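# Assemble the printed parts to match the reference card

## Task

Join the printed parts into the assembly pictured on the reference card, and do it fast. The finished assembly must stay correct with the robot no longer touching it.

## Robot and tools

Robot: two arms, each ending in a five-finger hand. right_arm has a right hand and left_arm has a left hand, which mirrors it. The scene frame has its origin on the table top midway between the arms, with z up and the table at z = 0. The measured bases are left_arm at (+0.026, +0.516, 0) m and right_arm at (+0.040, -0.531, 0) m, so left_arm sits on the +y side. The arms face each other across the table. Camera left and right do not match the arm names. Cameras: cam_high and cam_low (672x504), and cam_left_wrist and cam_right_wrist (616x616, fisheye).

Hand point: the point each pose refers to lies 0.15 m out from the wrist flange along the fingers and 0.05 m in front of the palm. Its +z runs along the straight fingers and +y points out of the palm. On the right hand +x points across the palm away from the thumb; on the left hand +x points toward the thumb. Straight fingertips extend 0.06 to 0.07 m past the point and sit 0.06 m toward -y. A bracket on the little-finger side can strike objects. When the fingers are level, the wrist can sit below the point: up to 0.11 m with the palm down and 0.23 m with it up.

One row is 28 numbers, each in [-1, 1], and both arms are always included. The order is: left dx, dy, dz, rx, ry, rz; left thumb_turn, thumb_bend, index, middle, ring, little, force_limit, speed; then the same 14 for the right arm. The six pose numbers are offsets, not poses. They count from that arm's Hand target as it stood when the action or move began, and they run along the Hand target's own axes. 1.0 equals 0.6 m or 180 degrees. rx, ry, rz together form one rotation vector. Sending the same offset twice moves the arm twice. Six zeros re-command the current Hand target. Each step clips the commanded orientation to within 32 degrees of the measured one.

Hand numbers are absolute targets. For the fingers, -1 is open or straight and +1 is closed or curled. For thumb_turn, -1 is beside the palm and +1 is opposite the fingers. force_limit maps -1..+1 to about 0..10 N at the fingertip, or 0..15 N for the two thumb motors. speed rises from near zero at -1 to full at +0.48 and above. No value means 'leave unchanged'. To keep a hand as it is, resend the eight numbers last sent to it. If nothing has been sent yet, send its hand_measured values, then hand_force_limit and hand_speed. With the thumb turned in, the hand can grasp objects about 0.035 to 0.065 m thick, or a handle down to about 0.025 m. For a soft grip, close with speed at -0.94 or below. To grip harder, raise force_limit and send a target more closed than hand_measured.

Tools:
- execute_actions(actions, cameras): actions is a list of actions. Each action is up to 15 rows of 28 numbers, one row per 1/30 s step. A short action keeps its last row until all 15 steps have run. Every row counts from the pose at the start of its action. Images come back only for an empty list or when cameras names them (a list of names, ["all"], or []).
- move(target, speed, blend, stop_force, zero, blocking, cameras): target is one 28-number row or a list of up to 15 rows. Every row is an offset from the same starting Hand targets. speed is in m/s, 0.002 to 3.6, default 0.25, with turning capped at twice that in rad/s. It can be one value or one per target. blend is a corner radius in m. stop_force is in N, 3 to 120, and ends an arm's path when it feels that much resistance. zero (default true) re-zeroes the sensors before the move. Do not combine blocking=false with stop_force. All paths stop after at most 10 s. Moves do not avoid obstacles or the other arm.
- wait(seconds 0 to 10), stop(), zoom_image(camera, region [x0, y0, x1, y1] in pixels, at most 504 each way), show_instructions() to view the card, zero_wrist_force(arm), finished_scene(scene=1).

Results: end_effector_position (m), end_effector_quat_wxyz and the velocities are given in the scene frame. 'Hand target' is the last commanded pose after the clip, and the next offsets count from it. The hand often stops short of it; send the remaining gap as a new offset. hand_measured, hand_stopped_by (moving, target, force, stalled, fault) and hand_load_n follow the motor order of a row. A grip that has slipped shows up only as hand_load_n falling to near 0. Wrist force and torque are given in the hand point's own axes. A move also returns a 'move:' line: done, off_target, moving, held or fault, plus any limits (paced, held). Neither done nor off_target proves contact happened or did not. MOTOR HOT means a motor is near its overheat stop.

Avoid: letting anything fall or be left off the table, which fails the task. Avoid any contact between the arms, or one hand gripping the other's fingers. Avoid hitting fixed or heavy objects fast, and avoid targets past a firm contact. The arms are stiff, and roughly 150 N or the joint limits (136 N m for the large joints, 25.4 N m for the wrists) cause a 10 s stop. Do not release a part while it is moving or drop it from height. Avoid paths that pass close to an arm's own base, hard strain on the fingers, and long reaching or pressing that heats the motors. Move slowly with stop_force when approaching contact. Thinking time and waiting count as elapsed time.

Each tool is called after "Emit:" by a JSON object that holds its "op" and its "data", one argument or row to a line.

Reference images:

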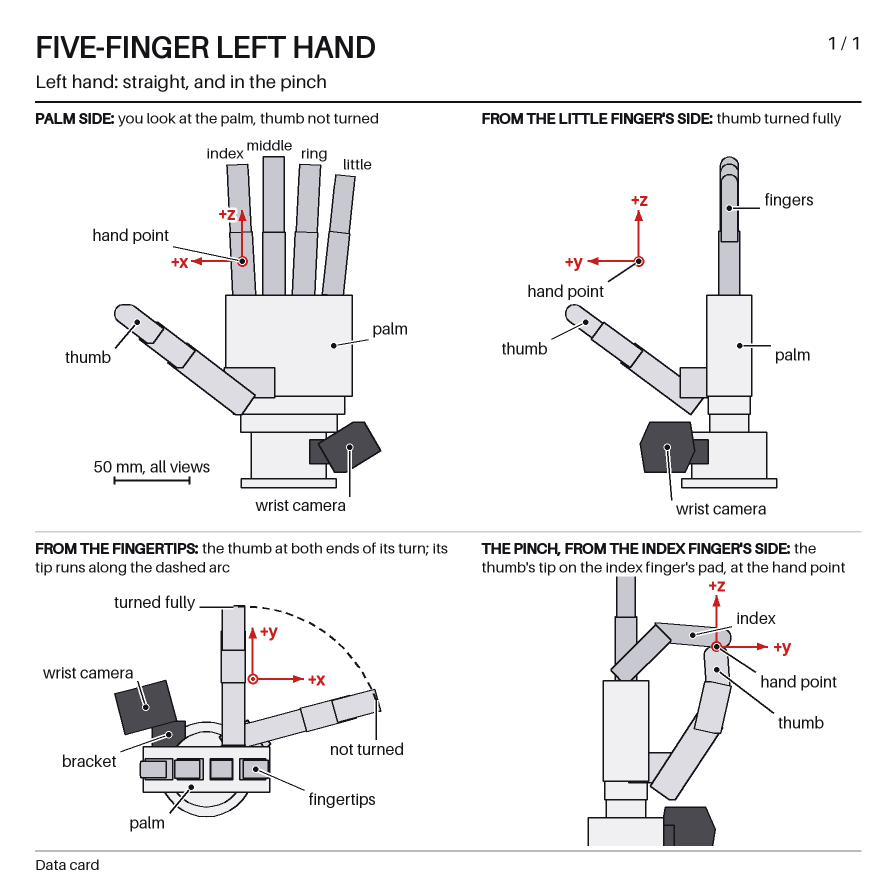

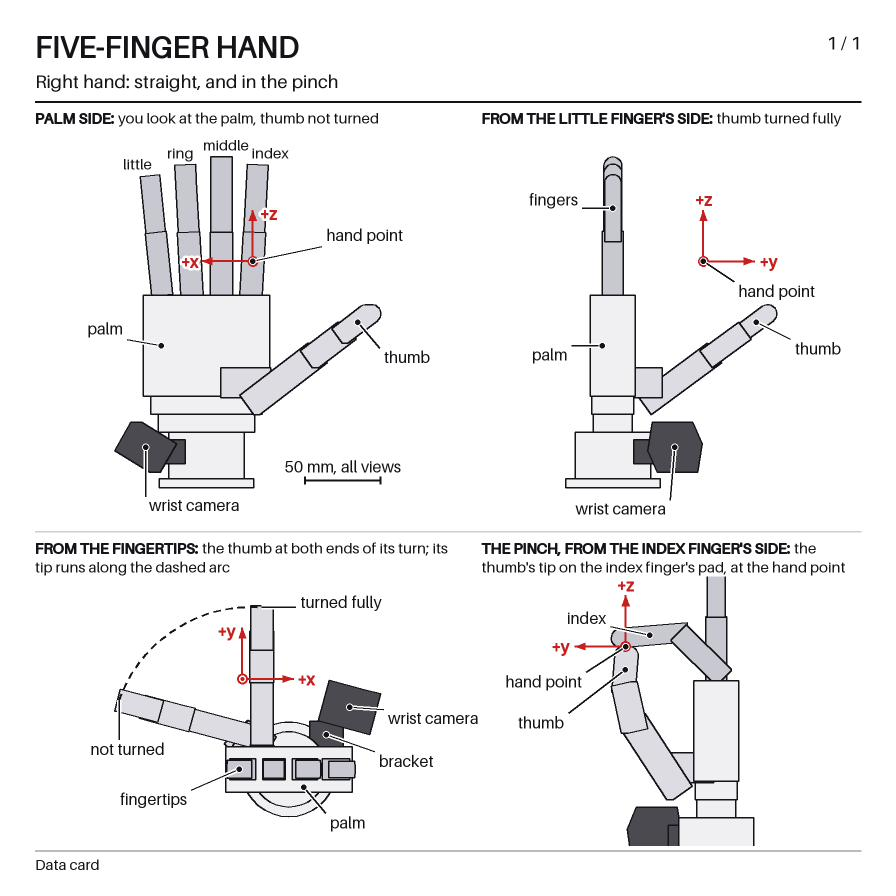

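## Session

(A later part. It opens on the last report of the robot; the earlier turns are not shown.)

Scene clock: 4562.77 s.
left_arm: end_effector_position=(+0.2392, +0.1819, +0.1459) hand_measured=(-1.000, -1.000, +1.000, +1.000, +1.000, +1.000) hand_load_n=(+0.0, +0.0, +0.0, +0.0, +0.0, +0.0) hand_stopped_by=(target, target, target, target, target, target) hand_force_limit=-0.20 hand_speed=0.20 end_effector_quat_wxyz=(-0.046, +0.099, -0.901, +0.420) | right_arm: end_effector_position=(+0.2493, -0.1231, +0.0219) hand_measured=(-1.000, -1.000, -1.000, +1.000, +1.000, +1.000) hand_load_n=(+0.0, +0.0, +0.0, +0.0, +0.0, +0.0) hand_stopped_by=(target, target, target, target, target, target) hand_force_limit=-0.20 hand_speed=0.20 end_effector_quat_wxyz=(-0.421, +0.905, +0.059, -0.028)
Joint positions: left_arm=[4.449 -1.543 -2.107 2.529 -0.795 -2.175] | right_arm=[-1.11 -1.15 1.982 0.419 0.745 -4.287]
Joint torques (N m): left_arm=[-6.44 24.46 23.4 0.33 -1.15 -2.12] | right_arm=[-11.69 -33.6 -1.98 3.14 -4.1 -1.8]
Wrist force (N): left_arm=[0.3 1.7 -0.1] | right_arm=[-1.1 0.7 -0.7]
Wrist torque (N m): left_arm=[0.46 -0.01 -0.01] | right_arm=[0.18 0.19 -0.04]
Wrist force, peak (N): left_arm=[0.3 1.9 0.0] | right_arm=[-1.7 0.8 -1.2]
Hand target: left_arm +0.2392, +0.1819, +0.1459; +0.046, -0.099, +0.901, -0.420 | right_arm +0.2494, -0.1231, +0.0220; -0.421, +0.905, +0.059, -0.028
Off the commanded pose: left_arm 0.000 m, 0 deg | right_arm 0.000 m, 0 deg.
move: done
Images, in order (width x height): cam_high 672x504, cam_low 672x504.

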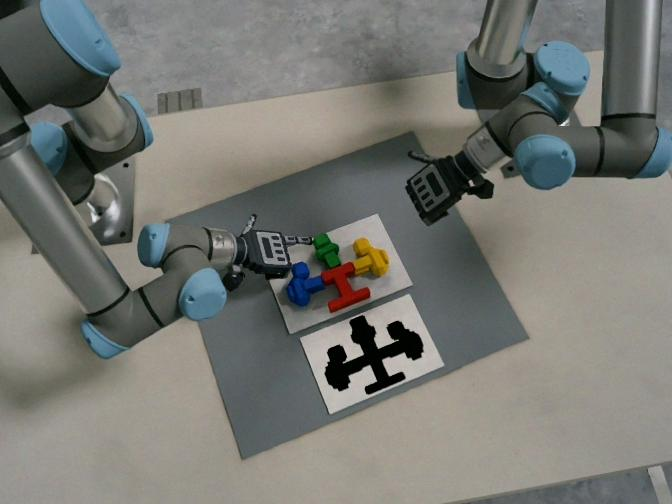

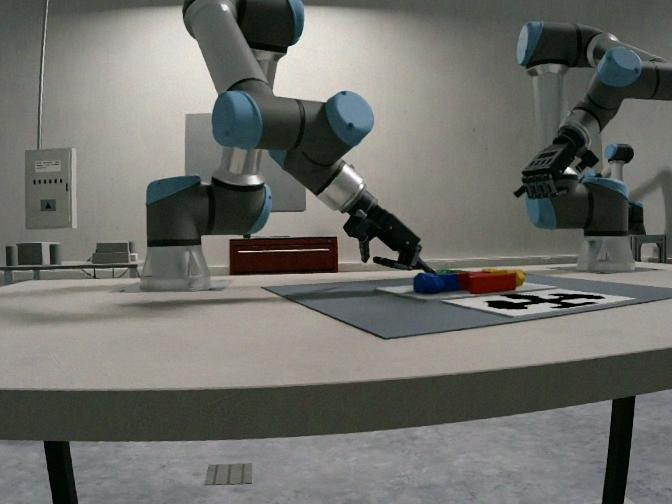

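Emit:
{"op": "move", "data": {
  "target": [0,0,0,0,0,0,-1,-1,1,1,1,1,-0.2,0.2,-0.0006,-0.0046,0.0054,0,0,0,-1,-1,-1,1,1,1,-0.2,0.2],
  "speed": 0.02,
  "stop_force": 5,
  "cameras": ["cam_high"]
}}

Emit:
{"op": "zoom_image", "data": {
  "camera": "cam_high",
  "region": [300, 225, 360, 285]
}}

Scene clock: 4573.20 s.
left_arm: end_effector_position=(+0.2392, +0.1819, +0.1459) hand_measured=(-1.000, -1.000, +1.000, +1.000, +1.000, +1.000) hand_load_n=(+0.0, +0.0, +0.0, +0.0, +0.0, +0.0) hand_stopped_by=(target, target, target, target, target, target) hand_force_limit=-0.20 hand_speed=0.20 end_effector_quat_wxyz=(-0.046, +0.099, -0.901, +0.420) | right_arm: end_effector_position=(+0.2484, -0.1190, +0.0220) hand_measured=(-1.000, -1.000, -1.000, +1.000, +1.000, +1.000) hand_load_n=(+0.0, +0.0, +0.0, +0.0, +0.0, +0.0) hand_stopped_by=(target, target, target, target, target, target) hand_force_limit=-0.20 hand_speed=0.20 end_effector_quat_wxyz=(-0.421, +0.905, +0.059, -0.028)
Joint positions: left_arm=[4.449 -1.543 -2.107 2.529 -0.795 -2.175] | right_arm=[-1.098 -1.148 1.975 0.412 0.749 -4.27]
Joint torques (N m): left_arm=[-6.47 23.86 23.51 0.35 -1.02 -2.13] | right_arm=[-11.15 -27.21 -1.89 2.97 -3.13 -1.71]
Wrist force (N): left_arm=[0.3 1.6 -0.1] | right_arm=[-1.0 0.7 -0.8]
Wrist torque (N m): left_arm=[0.45 -0.02 -0.01] | right_arm=[0.19 0.19 -0.07]
Wrist force, peak (N): left_arm=[0.5 1.9 -0.4] | right_arm=[-1.2 1.1 -0.9]
Hand target: left_arm +0.2392, +0.1819, +0.1459; +0.046, -0.099, +0.901, -0.420 | right_arm +0.2484, -0.1189, +0.0220; -0.421, +0.905, +0.059, -0.028
Off the commanded pose: left_arm 0.000 m, 0 deg | right_arm 0.000 m, 0 deg.
move: done
Images, in order (width x height): cam_high 672x504.

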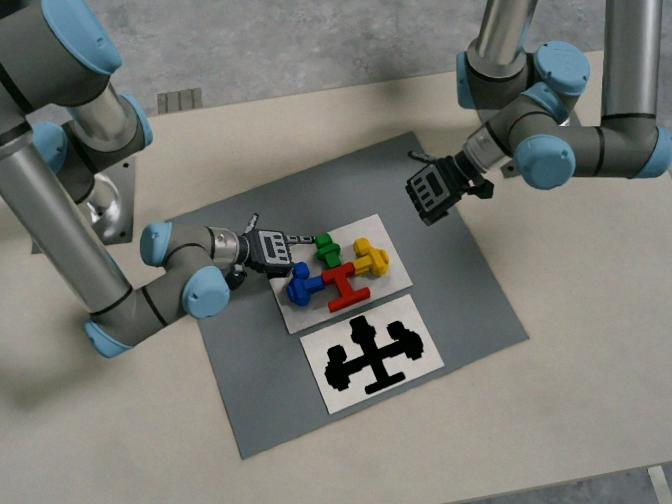

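Scaled by 8.400 from the camera's 672x504 image, which has a finer 960x720 frame.

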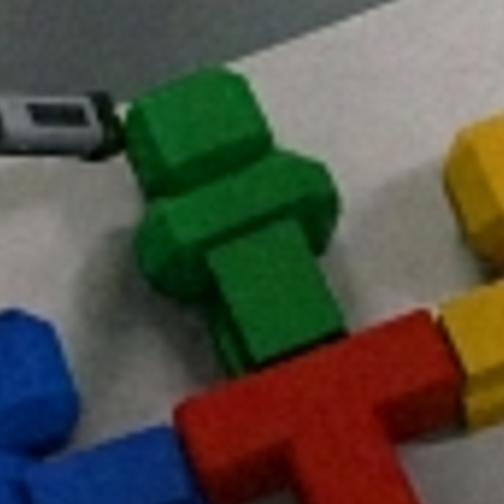

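Emit:
{"op": "move", "data": {
  "target": [
    [0,0,0,0,0,0,-1,-1,1,1,1,1,-0.2,0.2,0.003,0.0214,-0.0255,0,0,0,-1,-1,-1,1,1,1,-0.2,0.2],
    [0,0,0,0,0,0,-1,-1,1,1,1,1,-0.2,0.2,0.003,-0.1062,-0.1327,0,0,0,-1,-1,-1,1,1,1,-0.2,0.2]
  ],
  "speed": [0.06, 0.2],
  "blend": [0.008, 0],
  "cameras": ["cam_high","cam_low"]
}}

Emit:
{"op": "zoom_image", "data": {
  "camera": "cam_high",
  "region": [280, 225, 400, 320]
}}

Emit:
{"op": "zoom_image", "data": {
  "camera": "cam_low",
  "region": [405, 257, 535, 302]
}}

Scene clock: 4585.23 s.
left_arm: end_effector_position=(+0.2392, +0.1819, +0.1459) hand_measured=(-1.000, -1.000, +1.000, +1.000, +1.000, +1.000) hand_load_n=(+0.0, +0.0, +0.0, +0.0, +0.0, +0.0) hand_stopped_by=(target, target, target, target, target, target) hand_force_limit=-0.20 hand_speed=0.20 end_effector_quat_wxyz=(-0.046, +0.099, -0.901, +0.420) | right_arm: end_effector_position=(+0.2530, -0.1384, +0.1219) hand_measured=(-1.000, -1.000, -1.000, +1.000, +1.000, +1.000) hand_load_n=(+0.0, +0.0, +0.0, +0.0, +0.0, +0.0) hand_stopped_by=(target, target, target, target, target, target) hand_force_limit=-0.20 hand_speed=0.20 end_effector_quat_wxyz=(-0.421, +0.905, +0.059, -0.028)
Joint positions: left_arm=[4.449 -1.543 -2.107 2.529 -0.795 -2.175] | right_arm=[-1.156 -1.321 1.913 0.708 0.732 -4.353]
Joint torques (N m): left_arm=[-6.48 23.45 23.61 0.18 -0.99 -1.88] | right_arm=[-11.8 -29.17 -9.43 2.92 -0.16 1.13]
Wrist force (N): left_arm=[0.5 1.4 -0.1] | right_arm=[-1.4 0.7 -0.8]
Wrist torque (N m): left_arm=[0.42 -0.05 0.01] | right_arm=[0.19 0.25 0.07]
Wrist force, peak (N): left_arm=[0.4 1.9 -0.2] | right_arm=[-1.0 2.2 -0.5]
Hand target: left_arm +0.2392, +0.1819, +0.1459; +0.046, -0.099, +0.901, -0.420 | right_arm +0.2529, -0.1384, +0.1220; -0.421, +0.905, +0.059, -0.028
Off the commanded pose: left_arm 0.000 m, 0 deg | right_arm 0.000 m, 0 deg.
move: done
Images, in order (width x height): cam_high 672x504, cam_low 672x504.

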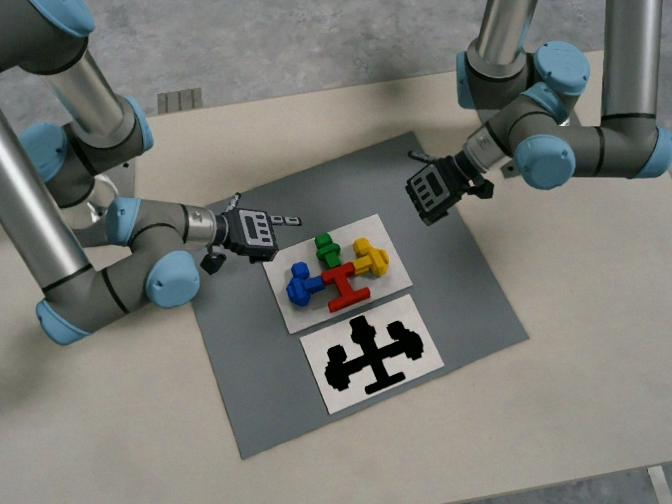

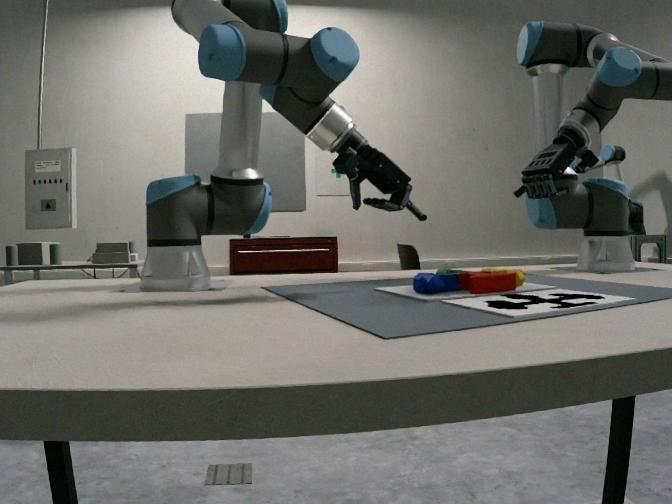

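Scaled by 4.200 from the camera's 672x504 image, which has a finer 960x720 frame.

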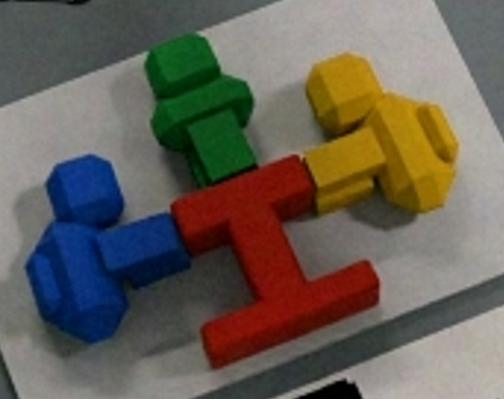

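Scaled by 3.877 from the camera's 672x504 image, which has a finer 960x720 frame.

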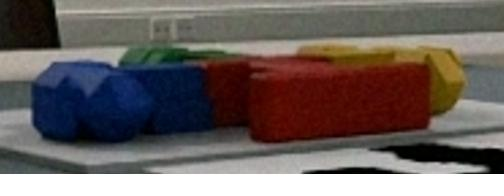

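Emit:
{"op": "finished_scene", "data": {

}}

The scene is finished: the task was done.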